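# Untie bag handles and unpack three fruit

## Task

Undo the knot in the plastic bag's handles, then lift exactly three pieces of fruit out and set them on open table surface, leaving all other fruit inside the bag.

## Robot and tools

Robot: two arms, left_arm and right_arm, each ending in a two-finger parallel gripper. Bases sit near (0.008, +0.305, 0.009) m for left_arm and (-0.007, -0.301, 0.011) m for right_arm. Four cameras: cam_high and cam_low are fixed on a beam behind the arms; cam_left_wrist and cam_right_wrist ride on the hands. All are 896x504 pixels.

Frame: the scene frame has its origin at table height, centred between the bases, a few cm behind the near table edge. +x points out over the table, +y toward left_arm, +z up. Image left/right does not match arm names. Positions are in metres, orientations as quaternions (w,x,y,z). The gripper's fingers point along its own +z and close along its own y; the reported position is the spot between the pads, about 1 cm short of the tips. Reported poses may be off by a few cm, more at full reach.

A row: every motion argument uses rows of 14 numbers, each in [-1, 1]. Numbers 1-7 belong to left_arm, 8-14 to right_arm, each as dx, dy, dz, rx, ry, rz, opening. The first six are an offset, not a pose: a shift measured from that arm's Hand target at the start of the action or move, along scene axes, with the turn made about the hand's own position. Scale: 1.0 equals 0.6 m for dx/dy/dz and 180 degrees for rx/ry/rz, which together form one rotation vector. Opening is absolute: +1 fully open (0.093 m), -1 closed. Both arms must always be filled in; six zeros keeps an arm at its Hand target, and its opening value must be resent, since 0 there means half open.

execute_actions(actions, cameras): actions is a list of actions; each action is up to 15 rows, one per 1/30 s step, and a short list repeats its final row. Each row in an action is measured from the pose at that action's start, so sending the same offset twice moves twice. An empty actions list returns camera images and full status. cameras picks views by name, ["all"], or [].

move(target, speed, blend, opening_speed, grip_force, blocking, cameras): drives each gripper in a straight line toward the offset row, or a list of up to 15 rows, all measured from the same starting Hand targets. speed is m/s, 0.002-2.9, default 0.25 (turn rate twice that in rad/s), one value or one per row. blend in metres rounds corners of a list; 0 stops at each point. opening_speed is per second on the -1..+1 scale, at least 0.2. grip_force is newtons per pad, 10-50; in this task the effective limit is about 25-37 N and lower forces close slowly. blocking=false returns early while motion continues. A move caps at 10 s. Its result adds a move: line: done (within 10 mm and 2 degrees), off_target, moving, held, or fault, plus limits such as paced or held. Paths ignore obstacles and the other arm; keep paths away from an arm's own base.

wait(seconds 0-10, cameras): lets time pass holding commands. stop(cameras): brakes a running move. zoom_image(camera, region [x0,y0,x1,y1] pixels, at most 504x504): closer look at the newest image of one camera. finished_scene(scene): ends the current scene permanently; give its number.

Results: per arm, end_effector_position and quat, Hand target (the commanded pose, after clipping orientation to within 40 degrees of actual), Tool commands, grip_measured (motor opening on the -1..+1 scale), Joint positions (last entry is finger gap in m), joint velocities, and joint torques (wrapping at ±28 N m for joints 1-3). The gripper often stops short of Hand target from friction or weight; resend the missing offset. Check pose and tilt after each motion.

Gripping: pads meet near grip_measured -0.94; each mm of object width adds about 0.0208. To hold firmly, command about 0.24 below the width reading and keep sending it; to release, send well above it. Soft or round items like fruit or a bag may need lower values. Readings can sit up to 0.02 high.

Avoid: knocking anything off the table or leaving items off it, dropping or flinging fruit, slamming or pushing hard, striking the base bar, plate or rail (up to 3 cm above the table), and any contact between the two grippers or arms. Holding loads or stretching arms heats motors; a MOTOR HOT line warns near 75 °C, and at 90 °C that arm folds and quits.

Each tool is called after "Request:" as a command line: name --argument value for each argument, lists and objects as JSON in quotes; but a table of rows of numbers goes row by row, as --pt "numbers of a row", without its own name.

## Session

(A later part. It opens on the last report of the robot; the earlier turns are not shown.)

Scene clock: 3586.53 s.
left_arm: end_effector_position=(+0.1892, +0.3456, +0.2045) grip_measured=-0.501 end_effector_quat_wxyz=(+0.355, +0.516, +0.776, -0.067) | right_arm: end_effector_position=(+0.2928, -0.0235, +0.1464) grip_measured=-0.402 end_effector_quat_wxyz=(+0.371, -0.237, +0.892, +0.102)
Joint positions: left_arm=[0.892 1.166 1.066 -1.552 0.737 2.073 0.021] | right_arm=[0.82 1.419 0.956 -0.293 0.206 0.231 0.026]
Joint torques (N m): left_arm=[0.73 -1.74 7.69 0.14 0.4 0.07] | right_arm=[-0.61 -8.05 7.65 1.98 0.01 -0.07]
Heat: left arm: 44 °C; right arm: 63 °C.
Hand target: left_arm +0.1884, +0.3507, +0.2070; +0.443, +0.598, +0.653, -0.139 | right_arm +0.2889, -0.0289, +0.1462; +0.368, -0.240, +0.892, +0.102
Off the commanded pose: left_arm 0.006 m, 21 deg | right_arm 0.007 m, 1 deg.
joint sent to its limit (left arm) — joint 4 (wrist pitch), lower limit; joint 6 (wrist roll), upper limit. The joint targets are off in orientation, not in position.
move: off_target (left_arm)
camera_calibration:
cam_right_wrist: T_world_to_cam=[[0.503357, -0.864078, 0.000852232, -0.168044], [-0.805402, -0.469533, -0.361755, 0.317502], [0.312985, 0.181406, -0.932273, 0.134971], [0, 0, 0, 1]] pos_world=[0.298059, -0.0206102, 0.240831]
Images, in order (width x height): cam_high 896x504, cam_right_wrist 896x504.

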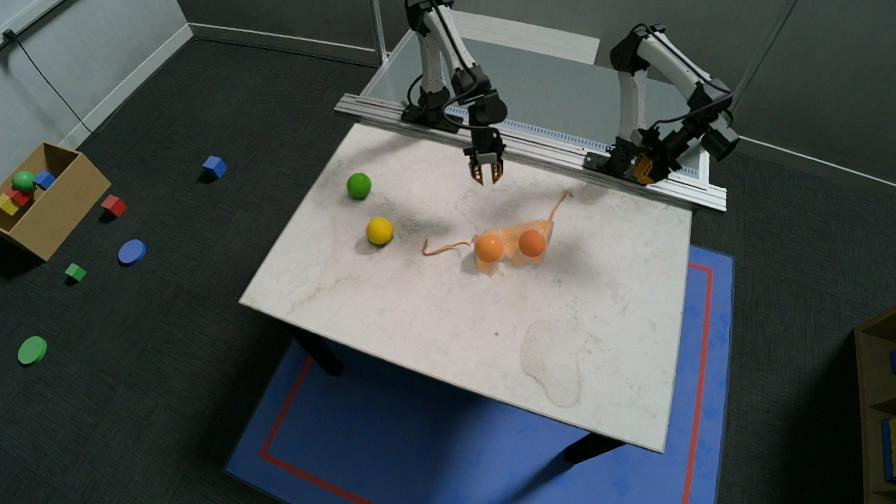

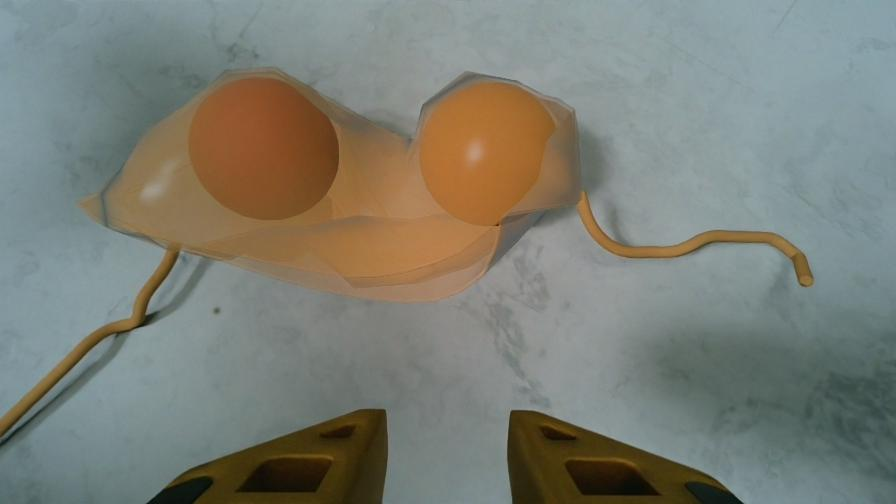

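Request:
move --pt "0 0 0 0 0 0 -0.5 0.0185 0.084 -0.1337 0 0 0.139 0.0" --speed 0.12 --cameras '["cam_right_wrist","cam_low"]'

Request:
zoom_image --camera "cam_low" --region '[260, 250, 450, 370]'

Scene clock: 3648.60 s.
left_arm: end_effector_position=(+0.1892, +0.3456, +0.2045) grip_measured=-0.501 end_effector_quat_wxyz=(+0.355, +0.516, +0.776, -0.067) | right_arm: end_effector_position=(+0.2972, +0.0218, +0.0678) grip_measured=-0.002 end_effector_quat_wxyz=(+0.335, -0.426, +0.821, +0.176)
Joint positions: left_arm=[0.892 1.166 1.066 -1.552 0.737 2.073 0.021] | right_arm=[0.747 1.684 0.891 0.038 -0.155 -0.134 0.045]
Joint torques (N m): left_arm=[0.68 -1.7 7.69 0.14 0.4 0.04] | right_arm=[-0.87 -6.63 8.46 2.26 -0.18 -0.12]
Heat: left arm: 46 °C; right arm: 59 °C.
Hand target: left_arm +0.1884, +0.3507, +0.2070; +0.443, +0.598, +0.653, -0.139 | right_arm +0.3000, +0.0214, +0.0658; +0.337, -0.428, +0.819, +0.179
Off the commanded pose: left_arm 0.006 m, 21 deg | right_arm 0.003 m, 1 deg.
joint sent to its limit (left arm) — joint 4 (wrist pitch), lower limit; joint 6 (wrist roll), upper limit. The joint targets are off in orientation, not in position.
move: off_target (left_arm)
camera_calibration:
cam_right_wrist: T_world_to_cam=[[0.822785, -0.568349, 0.00210421, -0.232408], [-0.532061, -0.771542, -0.34876, 0.238389], [0.199841, 0.285835, -0.93721, 0.0837721], [0, 0, 0, 1]] pos_world=[0.301318, 0.027893, 0.162141]
Images, in order (width x height): cam_low 896x504, cam_right_wrist 896x504.

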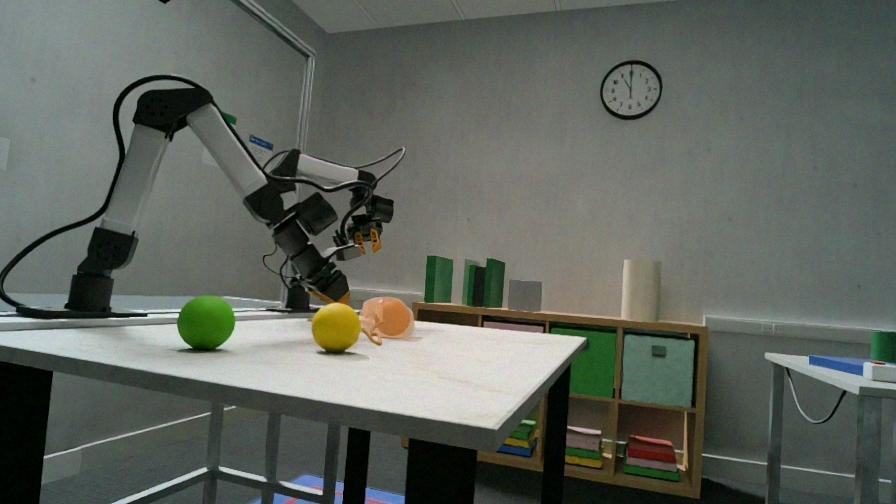

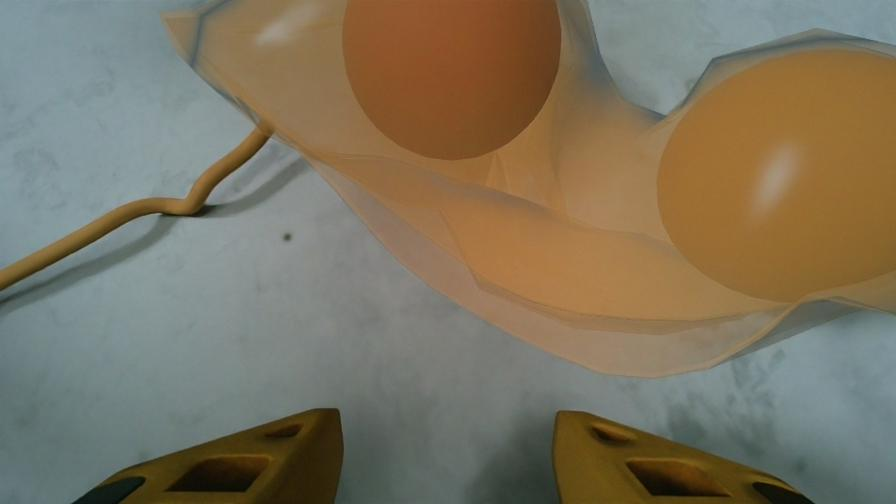

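Scaled by 2.653 from the camera's 896x504 image, which has a finer 1280x720 frame.

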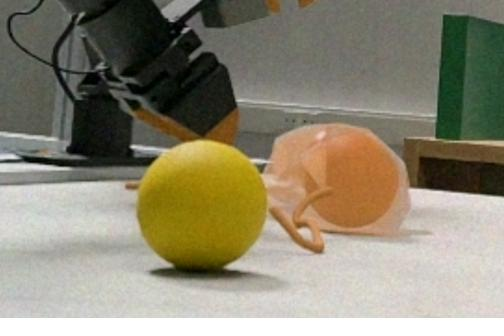

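Request:
move --pt "0 0 0 0 0 0 -0.5 -0.025 -0.0607 0.0237 -0.2078 -0.3776 0.1901 -0.3" --speed 0.12 --cameras '["cam_right_wrist","cam_low","cam_high"]'

Request:
zoom_image --camera "cam_high" --region '[400, 160, 600, 310]'

Scene clock: 3711.43 s.
left_arm: end_effector_position=(+0.1892, +0.3456, +0.2045) grip_measured=-0.501 end_effector_quat_wxyz=(+0.355, +0.516, +0.776, -0.067) | right_arm: end_effector_position=(+0.2860, -0.0117, +0.0845) grip_measured=-0.299 end_effector_quat_wxyz=(-0.518, +0.734, -0.362, +0.250)
Joint positions: left_arm=[0.892 1.166 1.066 -1.552 0.737 2.073 0.021] | right_arm=[0.838 1.647 0.412 0.932 0.169 -1.49 0.031]
Joint torques (N m): left_arm=[0.73 -1.69 7.73 0.12 0.4 0.05] | right_arm=[-0.62 -4.79 5.2 2.74 -0.03 0]
Heat: left arm: 46 °C; right arm: 57 °C.
Hand target: left_arm +0.1884, +0.3507, +0.2070; +0.443, +0.598, +0.653, -0.139 | right_arm +0.2851, -0.0150, +0.0801; -0.516, +0.736, -0.360, +0.251
Off the commanded pose: left_arm 0.006 m, 21 deg | right_arm 0.006 m, 0 deg.
joint sent to its limit (left arm) — joint 4 (wrist pitch), lower limit; joint 6 (wrist roll), upper limit. The joint targets are off in orientation, not in position.
move: off_target (left_arm)
camera_calibration:
cam_right_wrist: T_world_to_cam=[[0.267008, 0.209005, 0.940757, -0.153562], [0.260275, -0.955561, 0.138422, -0.0575804], [0.927881, 0.207896, -0.309541, -0.150887], [0, 0, 0, 1]] pos_world=[0.195995, 0.00844264, 0.105729]
Images, in order (width x height): cam_high 896x504, cam_low 896x504, cam_right_wrist 896x504.

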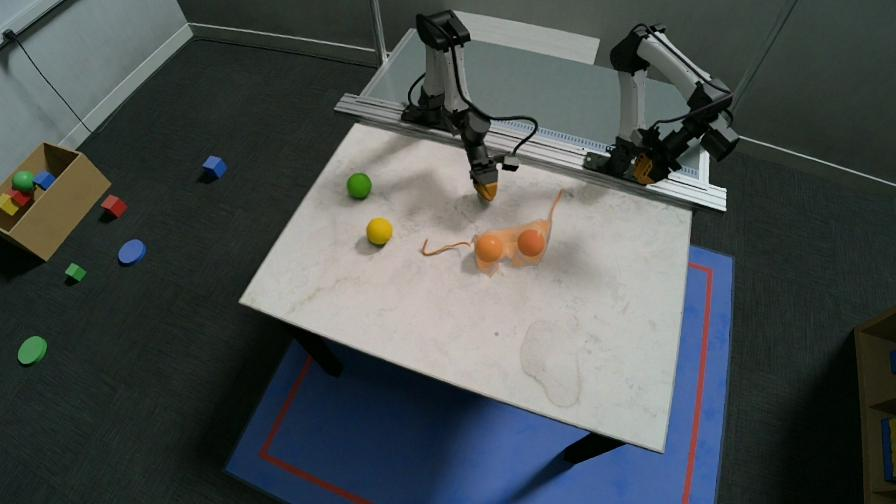

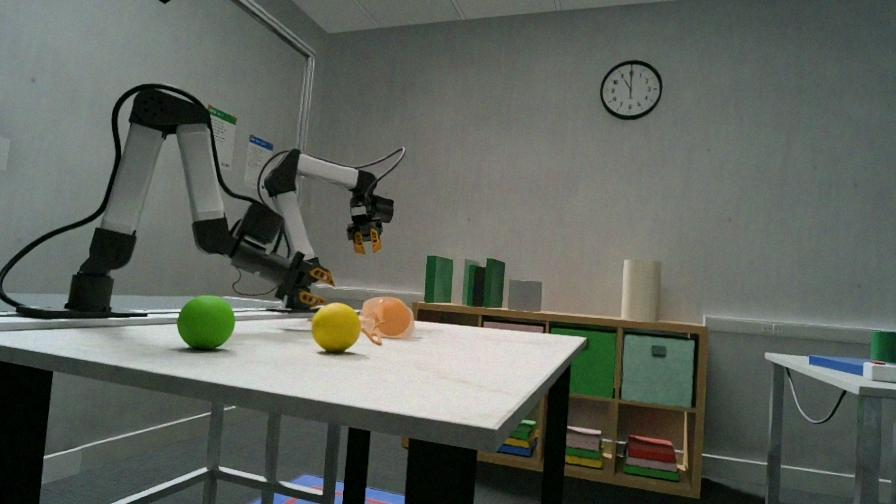

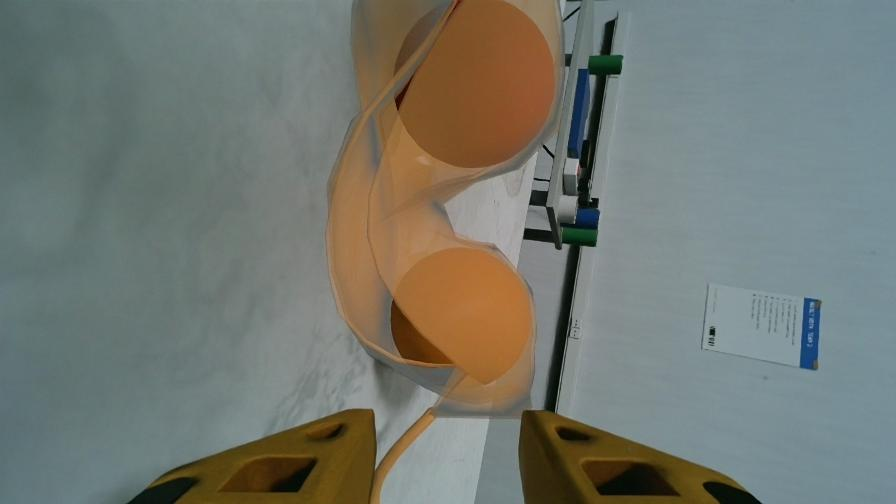

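Scaled by 2.520 from the camera's 896x504 image, which has a finer 1280x720 frame.

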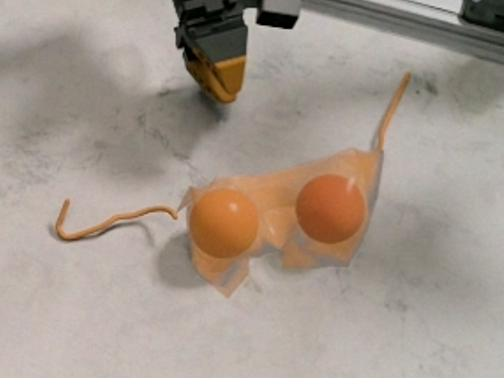

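Request:
zoom_image --camera "cam_right_wrist" --region '[310, 0, 590, 250]'

Request:
zoom_image --camera "cam_right_wrist" --region '[310, 180, 590, 430]'

Scaled by 1.800 from the camera's 896x504 image, which has a finer 1280x720 frame.

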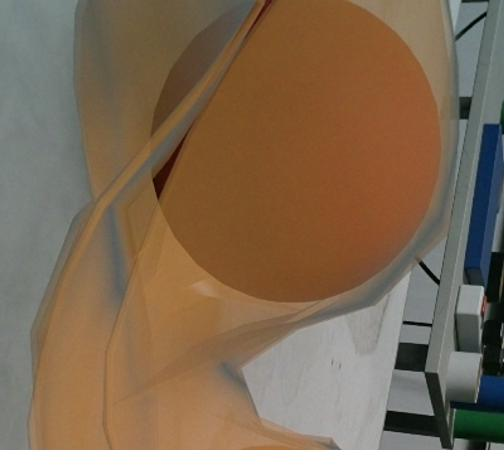

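Scaled by 1.800 from the camera's 896x504 image, which has a finer 1280x720 frame.

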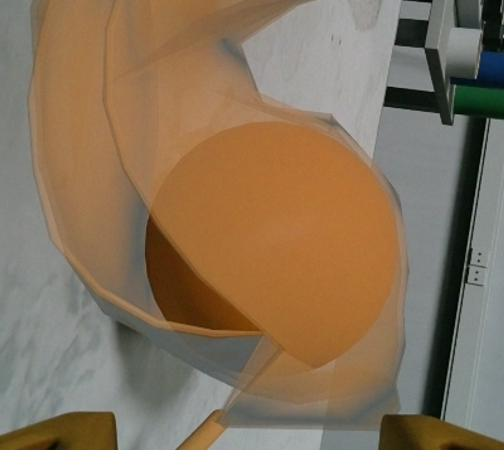

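Request:
move --pt "0 0 0 0 0 0 -0.5 0.0415 0.0433 -0.086 0 0 0 -0.25" --speed 0.08 --cameras '["cam_right_wrist","cam_low"]'

Request:
zoom_image --camera "cam_low" --region '[260, 270, 430, 360]'

Scene clock: 3735.93 s.
left_arm: end_effector_position=(+0.1892, +0.3456, +0.2045) grip_measured=-0.501 end_effector_quat_wxyz=(+0.355, +0.516, +0.776, -0.067) | right_arm: end_effector_position=(+0.3076, +0.0120, +0.0404) grip_measured=-0.252 end_effector_quat_wxyz=(-0.530, +0.726, -0.356, +0.255)
Joint positions: left_arm=[0.892 1.166 1.066 -1.552 0.737 2.073 0.021] | right_arm=[0.838 1.995 0.511 1.214 0.169 -1.498 0.033]
Joint torques (N m): left_arm=[0.73 -1.74 7.69 0.12 0.41 0.05] | right_arm=[-0.79 -5.31 6.6 2.17 -0.04 0.05]
Heat: left arm: 46 °C; right arm: 55 °C.
Hand target: left_arm +0.1884, +0.3507, +0.2070; +0.443, +0.598, +0.653, -0.139 | right_arm +0.3100, +0.0109, +0.0284; -0.516, +0.736, -0.360, +0.251
Off the commanded pose: left_arm 0.006 m, 21 deg | right_arm 0.012 m, 2 deg.
joint sent to its limit (left arm) — joint 4 (wrist pitch), lower limit; joint 6 (wrist roll), upper limit. The joint targets are off in orientation, not in position.
move: off_target (left_arm, right_arm)
camera_calibration:
cam_right_wrist: T_world_to_cam=[[0.241683, 0.192449, 0.95108, -0.115262], [0.259546, -0.957245, 0.127742, -0.0336472], [0.935, 0.215975, -0.281299, -0.192948], [0, 0, 0, 1]] pos_world=[0.216996, 0.0316454, 0.0596451]
Images, in order (width x height): cam_low 896x504, cam_right_wrist 896x504.

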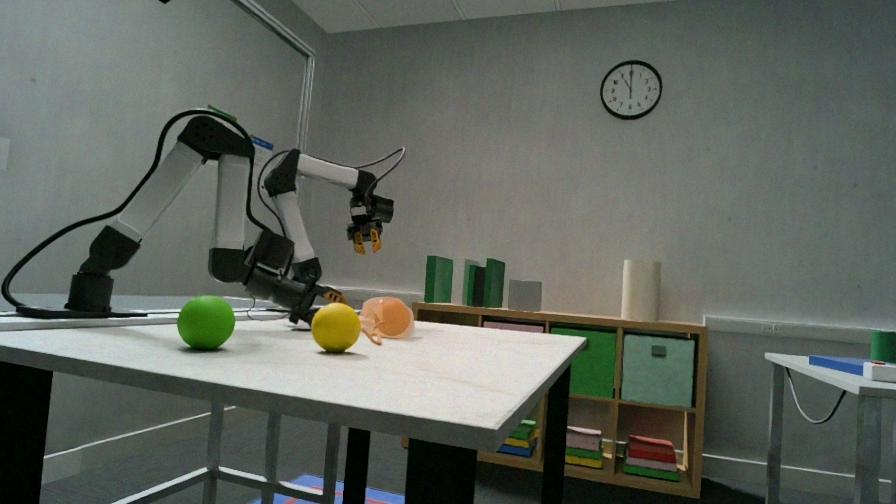

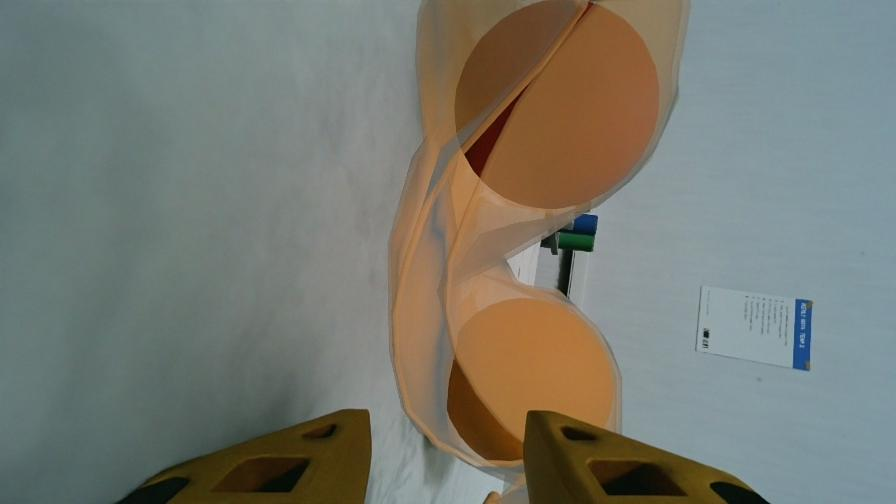

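Scaled by 2.965 from the camera's 896x504 image, which has a finer 1280x720 frame.

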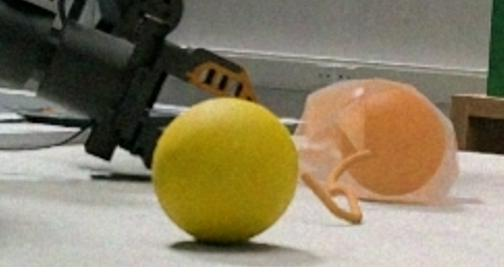

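Request:
move --pt "0 0 0 0 0 0 -0.5 0.0 0.0 0.06 -0.0513 0.0657 0 -0.44" --pt "0 0 0 0 0 0 -0.5 0.002 0.004 -0.012 -0.0513 0.0657 0 -0.44" --speed 0.08 --cameras '["cam_right_wrist","cam_low"]'

Request:
zoom_image --camera "cam_low" --region '[260, 270, 430, 360]'

Scene clock: 3755.77 s.
left_arm: end_effector_position=(+0.1892, +0.3456, +0.2045) grip_measured=-0.501 end_effector_quat_wxyz=(+0.355, +0.516, +0.776, -0.067) | right_arm: end_effector_position=(+0.3121, +0.0160, +0.0284) grip_measured=-0.439 end_effector_quat_wxyz=(-0.418, +0.796, -0.385, +0.208)
Joint positions: left_arm=[0.892 1.166 1.066 -1.552 0.737 2.073 0.021] | right_arm=[0.825 1.843 0.682 0.602 0.138 -1.474 0.024]
Joint torques (N m): left_arm=[0.66 -1.72 7.68 0.14 0.41 0.05] | right_arm=[-0.59 -6.37 6.11 2.48 -0.02 0.13]
Heat: left arm: 46 °C; right arm: 54 °C.
Hand target: left_arm +0.1884, +0.3507, +0.2070; +0.443, +0.598, +0.653, -0.139 | right_arm +0.3111, +0.0133, +0.0213; -0.415, +0.797, -0.390, +0.202
Off the commanded pose: left_arm 0.006 m, 21 deg | right_arm 0.008 m, 1 deg.
joint sent to its limit (left arm) — joint 4 (wrist pitch), lower limit; joint 6 (wrist roll), upper limit. The joint targets are off in orientation, not in position.
move: off_target (left_arm)
camera_calibration:
cam_right_wrist: T_world_to_cam=[[0.434149, 0.361922, 0.824941, -0.164871], [0.301572, -0.921299, 0.245486, -0.0465208], [0.848864, 0.142201, -0.509126, -0.166916], [0, 0, 0, 1]] pos_world=[0.227297, 0.0405466, 0.0624476]
Images, in order (width x height): cam_low 896x504, cam_right_wrist 896x504.

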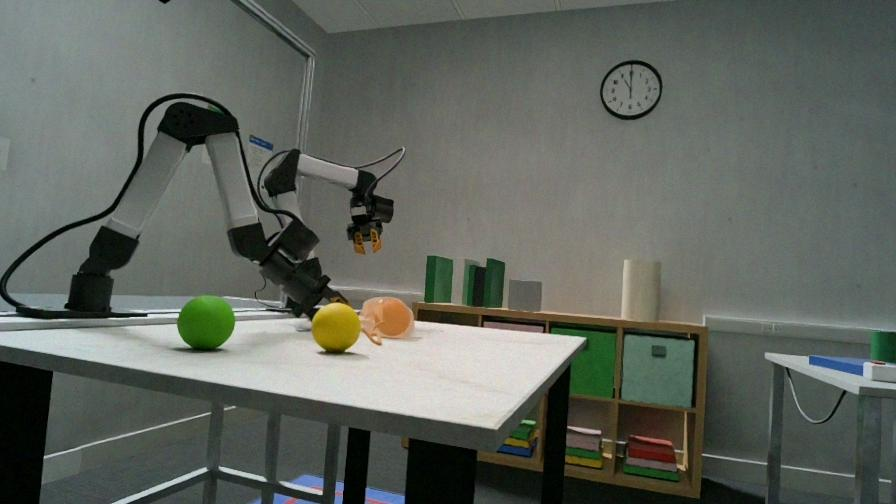

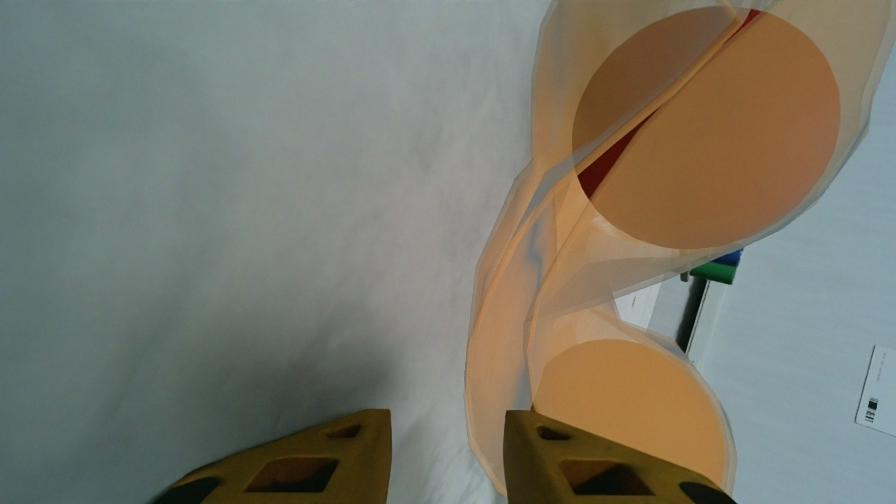

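Scaled by 2.965 from the camera's 896x504 image, which has a finer 1280x720 frame.

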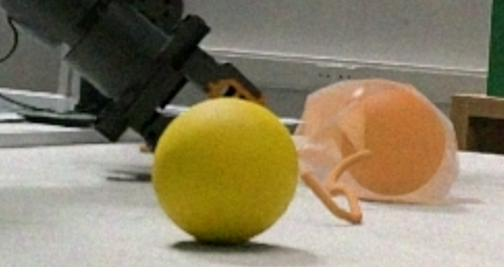

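Request:
move --pt "0 0 0 0 0 0 -0.5 0.0967 0.072 0.0 0 0 0 -0.44" --speed 0.05 --cameras '["cam_right_wrist"]'

Request:
zoom_image --camera "cam_right_wrist" --region '[350, 200, 750, 504]'

Scene clock: 3776.63 s.
left_arm: end_effector_position=(+0.1892, +0.3456, +0.2045) grip_measured=-0.501 end_effector_quat_wxyz=(+0.355, +0.516, +0.776, -0.067) | right_arm: end_effector_position=(+0.3664, +0.0574, +0.0306) grip_measured=-0.439 end_effector_quat_wxyz=(-0.428, +0.788, -0.389, +0.209)
Joint positions: left_arm=[0.892 1.166 1.066 -1.552 0.737 2.073 0.021] | right_arm=[0.794 2.021 0.966 0.522 0.114 -1.478 0.024]
Joint torques (N m): left_arm=[0.69 -1.65 7.69 0.13 0.41 0.05] | right_arm=[-0.95 -7.64 10 1.94 -0.15 0]
Heat: left arm: 46 °C; right arm: 55 °C.
Hand target: left_arm +0.1884, +0.3507, +0.2070; +0.443, +0.598, +0.653, -0.139 | right_arm +0.3691, +0.0566, +0.0213; -0.415, +0.797, -0.390, +0.202
Off the commanded pose: left_arm 0.006 m, 21 deg | right_arm 0.010 m, 2 deg.
joint sent to its limit (left arm) — joint 4 (wrist pitch), lower limit; joint 6 (wrist roll), upper limit. The joint targets are off in orientation, not in position.
move: off_target (left_arm)
camera_calibration:
cam_right_wrist: T_world_to_cam=[[0.428655, 0.337821, 0.837933, -0.202254], [0.290086, -0.929818, 0.226468, -0.020041], [0.855631, 0.145996, -0.496568, -0.220864], [0, 0, 0, 1]] pos_world=[0.281489, 0.0819364, 0.0643398]
Images, in order (width x height): cam_right_wrist 896x504.

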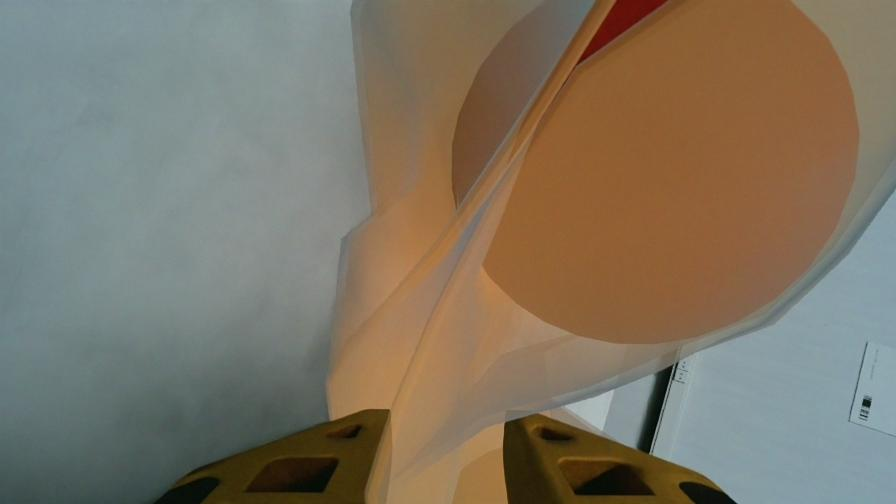

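Scaled by 1.260 from the camera's 896x504 image, which has a finer 1280x720 frame.

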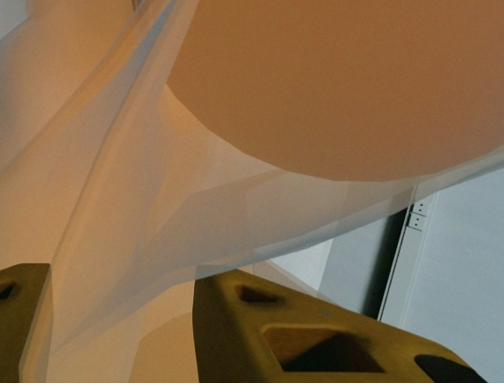

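Request:
move --pt "0 0 0 0 0 0 -0.5 0.007 0.005 0.0 0 0 0 -0.44" --pt "0 0 0 0 0 0 -0.5 0.007 0.005 0.0 0 0 0 -1" --speed 0.04 --opening_speed 0.5 --cameras '["cam_right_wrist"]'

Request:
zoom_image --camera "cam_right_wrist" --region '[300, 200, 700, 504]'

Scene clock: 3794.83 s.
left_arm: end_effector_position=(+0.1892, +0.3456, +0.2045) grip_measured=-0.501 end_effector_quat_wxyz=(+0.355, +0.516, +0.776, -0.067) | right_arm: end_effector_position=(+0.3684, +0.0596, +0.0247) grip_measured=-0.982 end_effector_quat_wxyz=(-0.420, +0.794, -0.390, +0.205)
Joint positions: left_arm=[0.892 1.166 1.066 -1.552 0.737 2.073 0.021] | right_arm=[0.792 2.042 0.992 0.495 0.109 -1.479 0]
Joint torques (N m): left_arm=[0.7 -1.73 7.62 0.13 0.39 0.04] | right_arm=[-0.98 -8.38 9.92 2.08 -0.07 -0.01]
Heat: left arm: 46 °C; right arm: 56 °C.
Hand target: left_arm +0.1884, +0.3507, +0.2070; +0.443, +0.598, +0.653, -0.139 | right_arm +0.3734, +0.0596, +0.0213; -0.415, +0.797, -0.390, +0.202
Off the commanded pose: left_arm 0.006 m, 21 deg | right_arm 0.006 m, 1 deg.
joint sent to its limit (left arm) — joint 4 (wrist pitch), lower limit; joint 6 (wrist roll), upper limit. The joint targets are off in orientation, not in position.
move: off_target (left_arm)
camera_calibration:
cam_right_wrist: T_world_to_cam=[[0.44094, 0.350732, 0.826171, -0.203943], [0.297181, -0.925618, 0.23434, -0.0202514], [0.846909, 0.142193, -0.512373, -0.22192], [0, 0, 0, 1]] pos_world=[0.283891, 0.0843398, 0.0595322]
Images, in order (width x height): cam_right_wrist 896x504.

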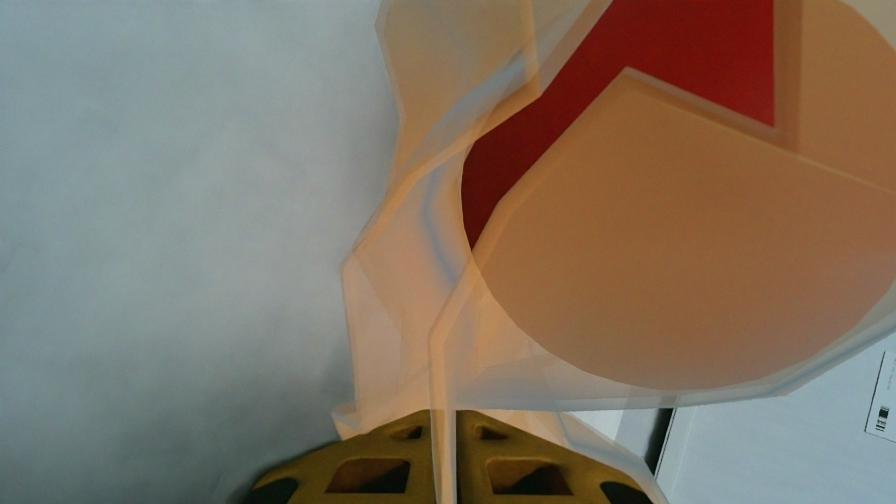

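Scaled by 1.260 from the camera's 896x504 image, which has a finer 1280x720 frame.

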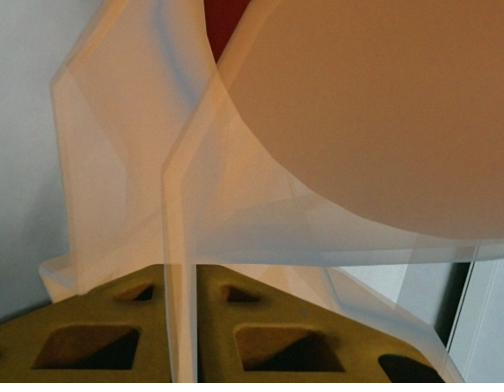

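Request:
move --pt "0 0 0 0 0 0 -0.5 0.0 0.0 0.15 0 0 0 -1" --speed 0.06 --cameras '["cam_right_wrist","cam_low"]'

Request:
zoom_image --camera "cam_low" --region '[260, 240, 450, 370]'

Scene clock: 3803.60 s.
left_arm: end_effector_position=(+0.1892, +0.3456, +0.2045) grip_measured=-0.501 end_effector_quat_wxyz=(+0.355, +0.516, +0.776, -0.067) | right_arm: end_effector_position=(+0.3663, +0.0568, +0.0842) grip_measured=-0.982 end_effector_quat_wxyz=(-0.394, +0.806, -0.394, +0.197)
Joint positions: left_arm=[0.892 1.166 1.066 -1.552 0.737 2.073 0.021] | right_arm=[0.789 1.871 1.098 0.158 0.107 -1.481 0]
Joint torques (N m): left_arm=[0.72 -1.76 7.75 0.12 0.39 0.04] | right_arm=[-1.02 -12.94 11.85 1.99 -0.09 -0.03]
Heat: left arm: 46 °C; right arm: 57 °C.
Hand target: left_arm +0.1884, +0.3507, +0.2070; +0.443, +0.598, +0.653, -0.139 | right_arm +0.3733, +0.0596, +0.1112; -0.415, +0.797, -0.390, +0.202
Off the commanded pose: left_arm 0.006 m, 21 deg | right_arm 0.028 m, 3 deg.
joint sent to its limit (left arm) — joint 4 (wrist pitch), lower limit; joint 6 (wrist roll), upper limit. The joint targets are off in orientation, not in position.
move: off_target (left_arm, right_arm)
camera_calibration:
cam_right_wrist: T_world_to_cam=[[0.475439, 0.385223, 0.790924, -0.262831], [0.306245, -0.915275, 0.261699, -0.0423785], [0.824725, 0.117795, -0.55313, -0.17636], [0, 0, 0, 1]] pos_world=[0.283387, 0.0832349, 0.12142]
Images, in order (width x height): cam_low 896x504, cam_right_wrist 896x504.

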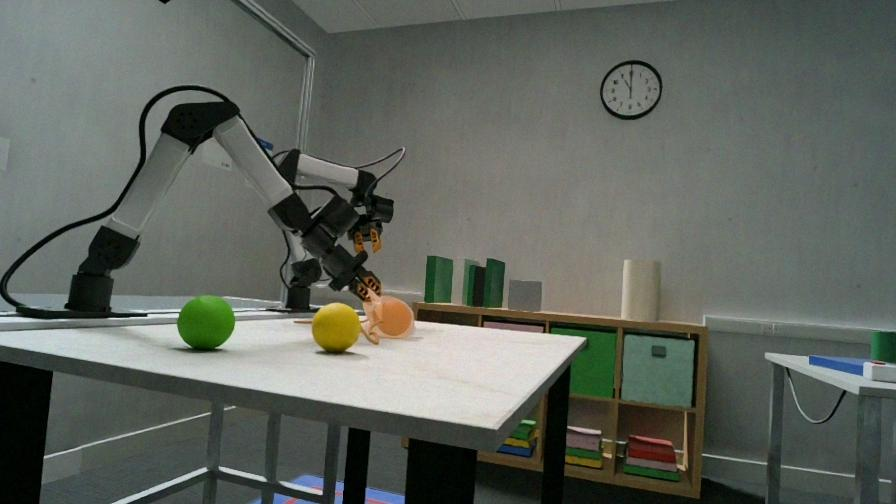

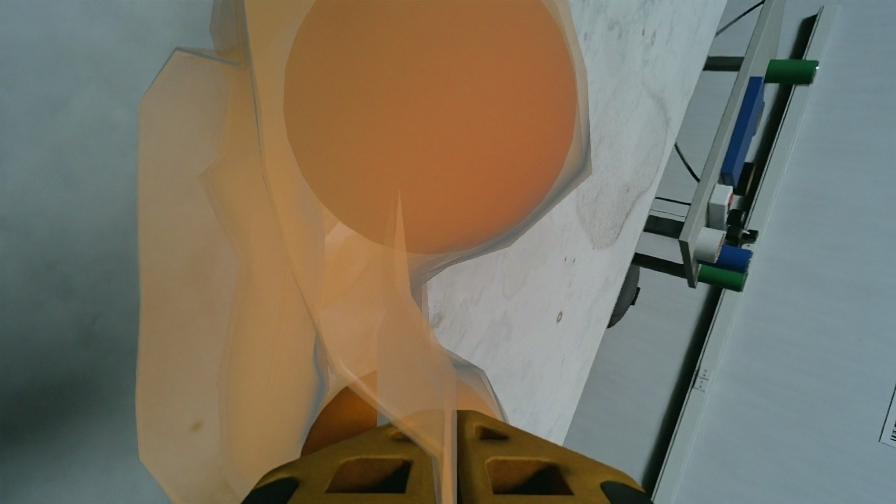

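Scaled by 2.653 from the camera's 896x504 image, which has a finer 1280x720 frame.

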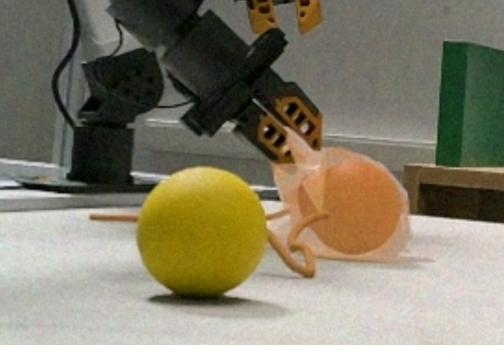

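Request:
move --pt "0 0 0 0 0 0 -0.5 0.1 0.075 0.02 0 0 0 -1" --speed 0.06 --cameras '["cam_right_wrist","cam_low","cam_high"]'

Request:
zoom_image --camera "cam_low" --region '[260, 240, 450, 370]'

Request:
zoom_image --camera "cam_high" --region '[400, 160, 600, 310]'

Scene clock: 3815.07 s.
left_arm: end_effector_position=(+0.1892, +0.3456, +0.2045) grip_measured=-0.501 end_effector_quat_wxyz=(+0.355, +0.516, +0.776, -0.067) | right_arm: end_effector_position=(+0.4265, +0.1030, +0.1203) grip_measured=-0.982 end_effector_quat_wxyz=(-0.414, +0.796, -0.391, +0.203)
Joint positions: left_arm=[0.892 1.166 1.066 -1.552 0.737 2.073 0.021] | right_arm=[0.764 2.055 1.496 -0.008 0.086 -1.493 0]
Joint torques (N m): left_arm=[0.72 -1.76 7.72 0.15 0.4 0.05] | right_arm=[-0.91 -9.73 12.98 2.08 -0.11 -0.02]
Heat: left arm: 46 °C; right arm: 58 °C.
Hand target: left_arm +0.1884, +0.3507, +0.2070; +0.443, +0.598, +0.653, -0.139 | right_arm +0.4333, +0.1047, +0.1232; -0.415, +0.797, -0.390, +0.202
Off the commanded pose: left_arm 0.006 m, 21 deg | right_arm 0.008 m, 0 deg.
joint sent to its limit (left arm) — joint 4 (wrist pitch), lower limit; joint 6 (wrist roll), upper limit. The joint targets are off in orientation, not in position.
move: off_target (left_arm)
camera_calibration:
cam_right_wrist: T_world_to_cam=[[0.450013, 0.358136, 0.818063, -0.327366], [0.298046, -0.923769, 0.240459, -0.0211248], [0.841818, 0.13561, -0.522449, -0.224245], [0, 0, 0, 1]] pos_world=[0.342389, 0.128137, 0.155729]
Images, in order (width x height): cam_high 896x504, cam_low 896x504, cam_right_wrist 896x504.

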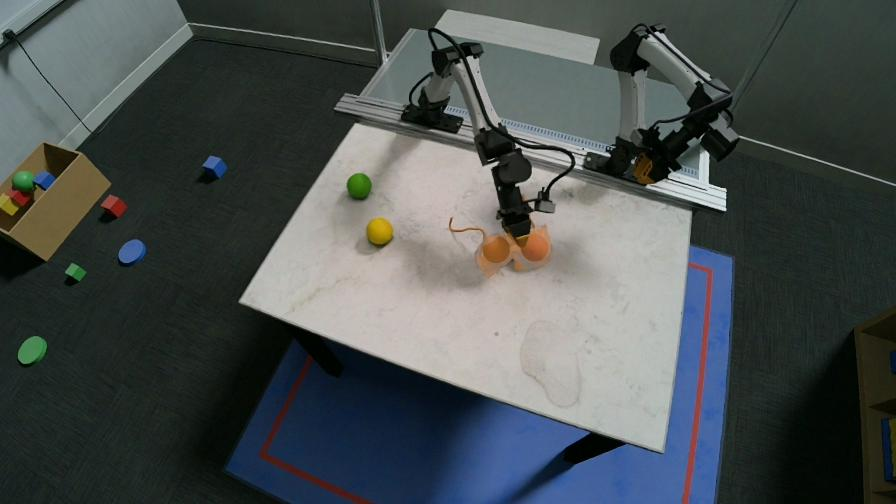

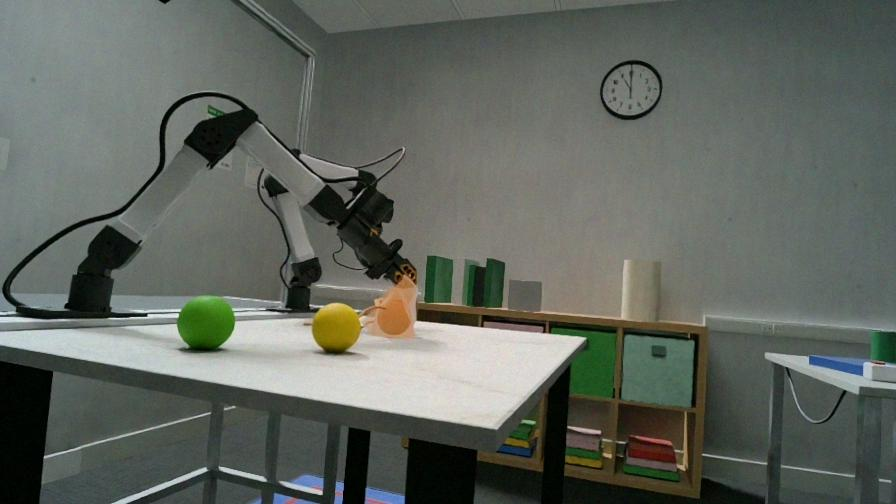

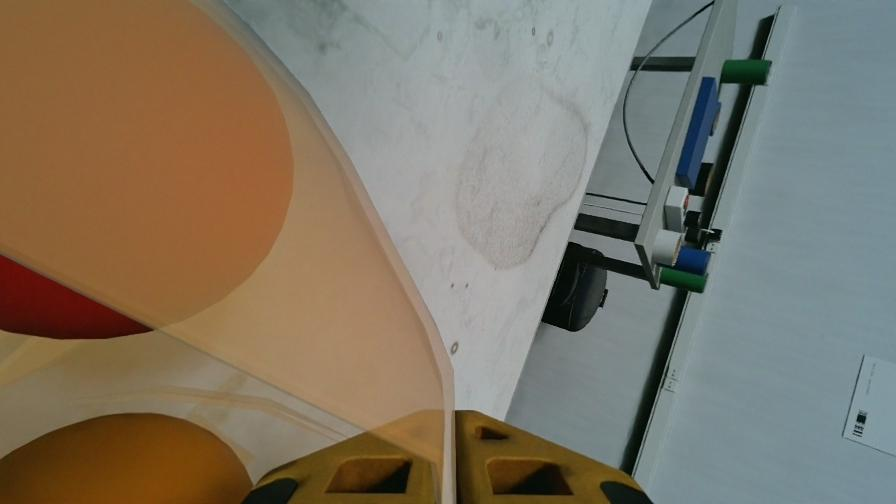

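Scaled by 2.653 from the camera's 896x504 image, which has a finer 1280x720 frame.

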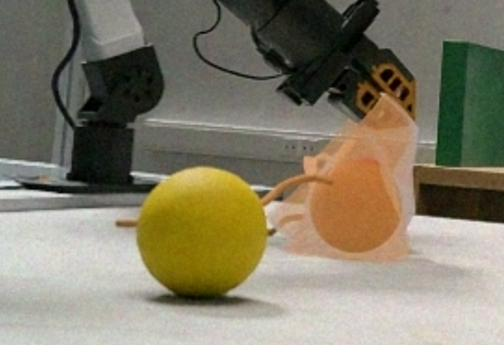

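Scaled by 2.520 from the camera's 896x504 image, which has a finer 1280x720 frame.

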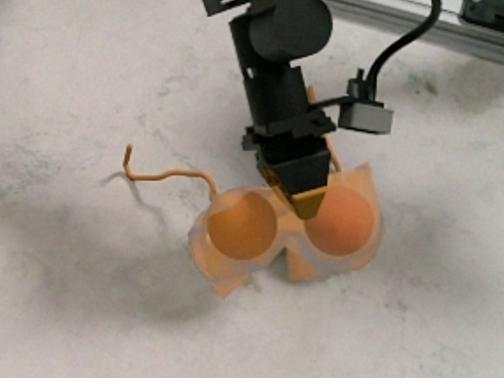

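Request:
move --pt "0 0 0 0 0 0 -0.5 0.08 0.06 -0.01 0 0 0 -1" --pt "0 0 0 0 0 0 -0.5 0.11 0.08 -0.05 0 0 0 -1" --speed 0.06 --blend 0.02 --cameras '["cam_right_wrist","cam_low","cam_high"]'

Request:
zoom_image --camera "cam_low" --region '[260, 240, 450, 370]'

Request:
zoom_image --camera "cam_high" --region '[400, 160, 600, 310]'

Scene clock: 3827.60 s.
left_arm: end_effector_position=(+0.1892, +0.3456, +0.2045) grip_measured=-0.501 end_effector_quat_wxyz=(+0.355, +0.516, +0.776, -0.067) | right_arm: end_effector_position=(+0.4924, +0.1529, +0.0911) grip_measured=-0.982 end_effector_quat_wxyz=(-0.413, +0.797, -0.391, +0.202)
Joint positions: left_arm=[0.892 1.166 1.066 -1.552 0.737 2.073 0.021] | right_arm=[0.745 2.419 1.998 -0.148 0.069 -1.504 0]
Joint torques (N m): left_arm=[0.7 -1.73 7.66 0.13 0.4 0.06] | right_arm=[-0.99 -12.41 13.42 2.13 -0.09 -0.04]
Heat: left arm: 46 °C; right arm: 62 °C.
Hand target: left_arm +0.1884, +0.3507, +0.2070; +0.443, +0.598, +0.653, -0.139 | right_arm +0.4994, +0.1527, +0.0933; -0.415, +0.797, -0.390, +0.202
Off the commanded pose: left_arm 0.006 m, 21 deg | right_arm 0.007 m, 0 deg.
joint sent to its limit (left arm) — joint 4 (wrist pitch), lower limit; joint 6 (wrist roll), upper limit. The joint targets are off in orientation, not in position.
move: off_target (left_arm); blend cut to 0.0162 m at target 1
camera_calibration:
cam_right_wrist: T_world_to_cam=[[0.450728, 0.359382, 0.817122, -0.351445], [0.299067, -0.923271, 0.241101, 0.0117355], [0.841073, 0.135703, -0.523623, -0.301393], [0, 0, 0, 1]] pos_world=[0.408389, 0.178038, 0.126528]
Images, in order (width x height): cam_high 896x504, cam_low 896x504, cam_right_wrist 896x504.

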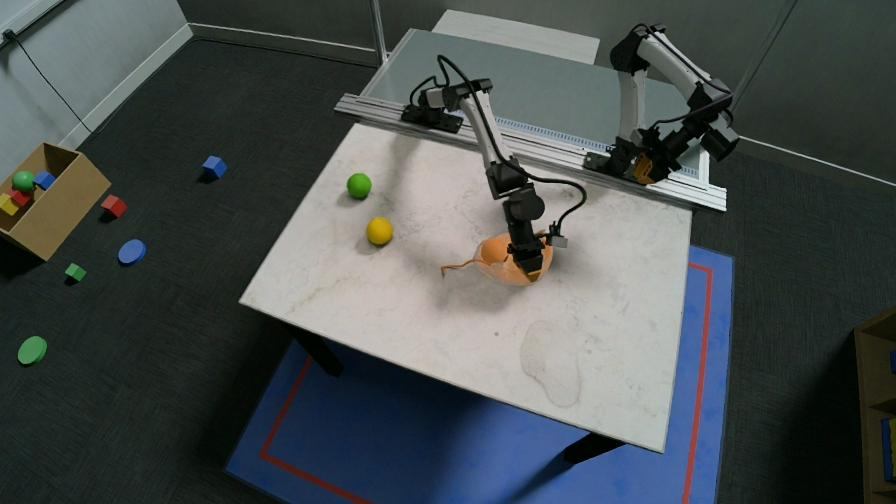

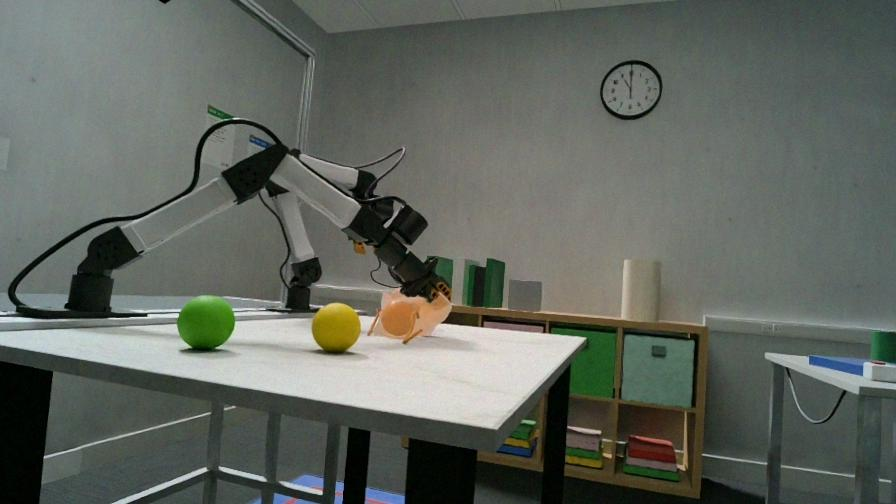

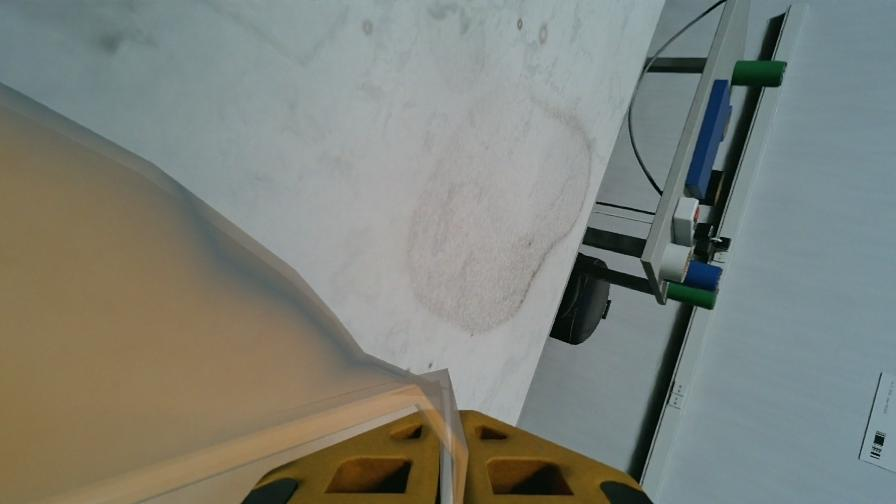

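Scaled by 2.653 from the camera's 896x504 image, which has a finer 1280x720 frame.

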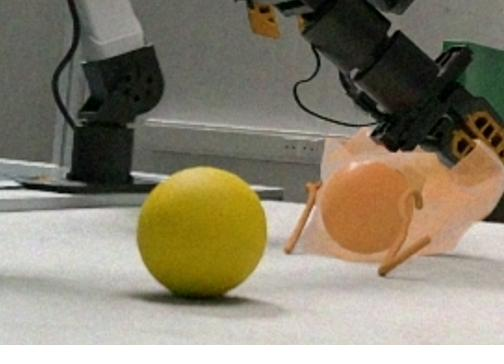

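Scaled by 2.520 from the camera's 896x504 image, which has a finer 1280x720 frame.

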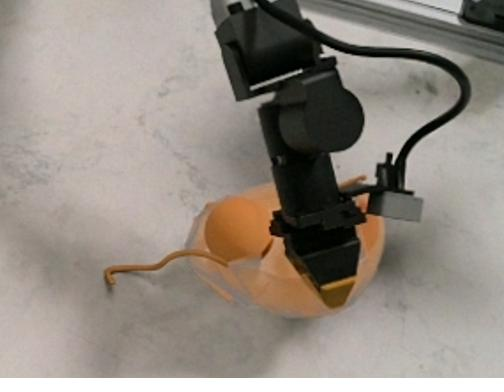

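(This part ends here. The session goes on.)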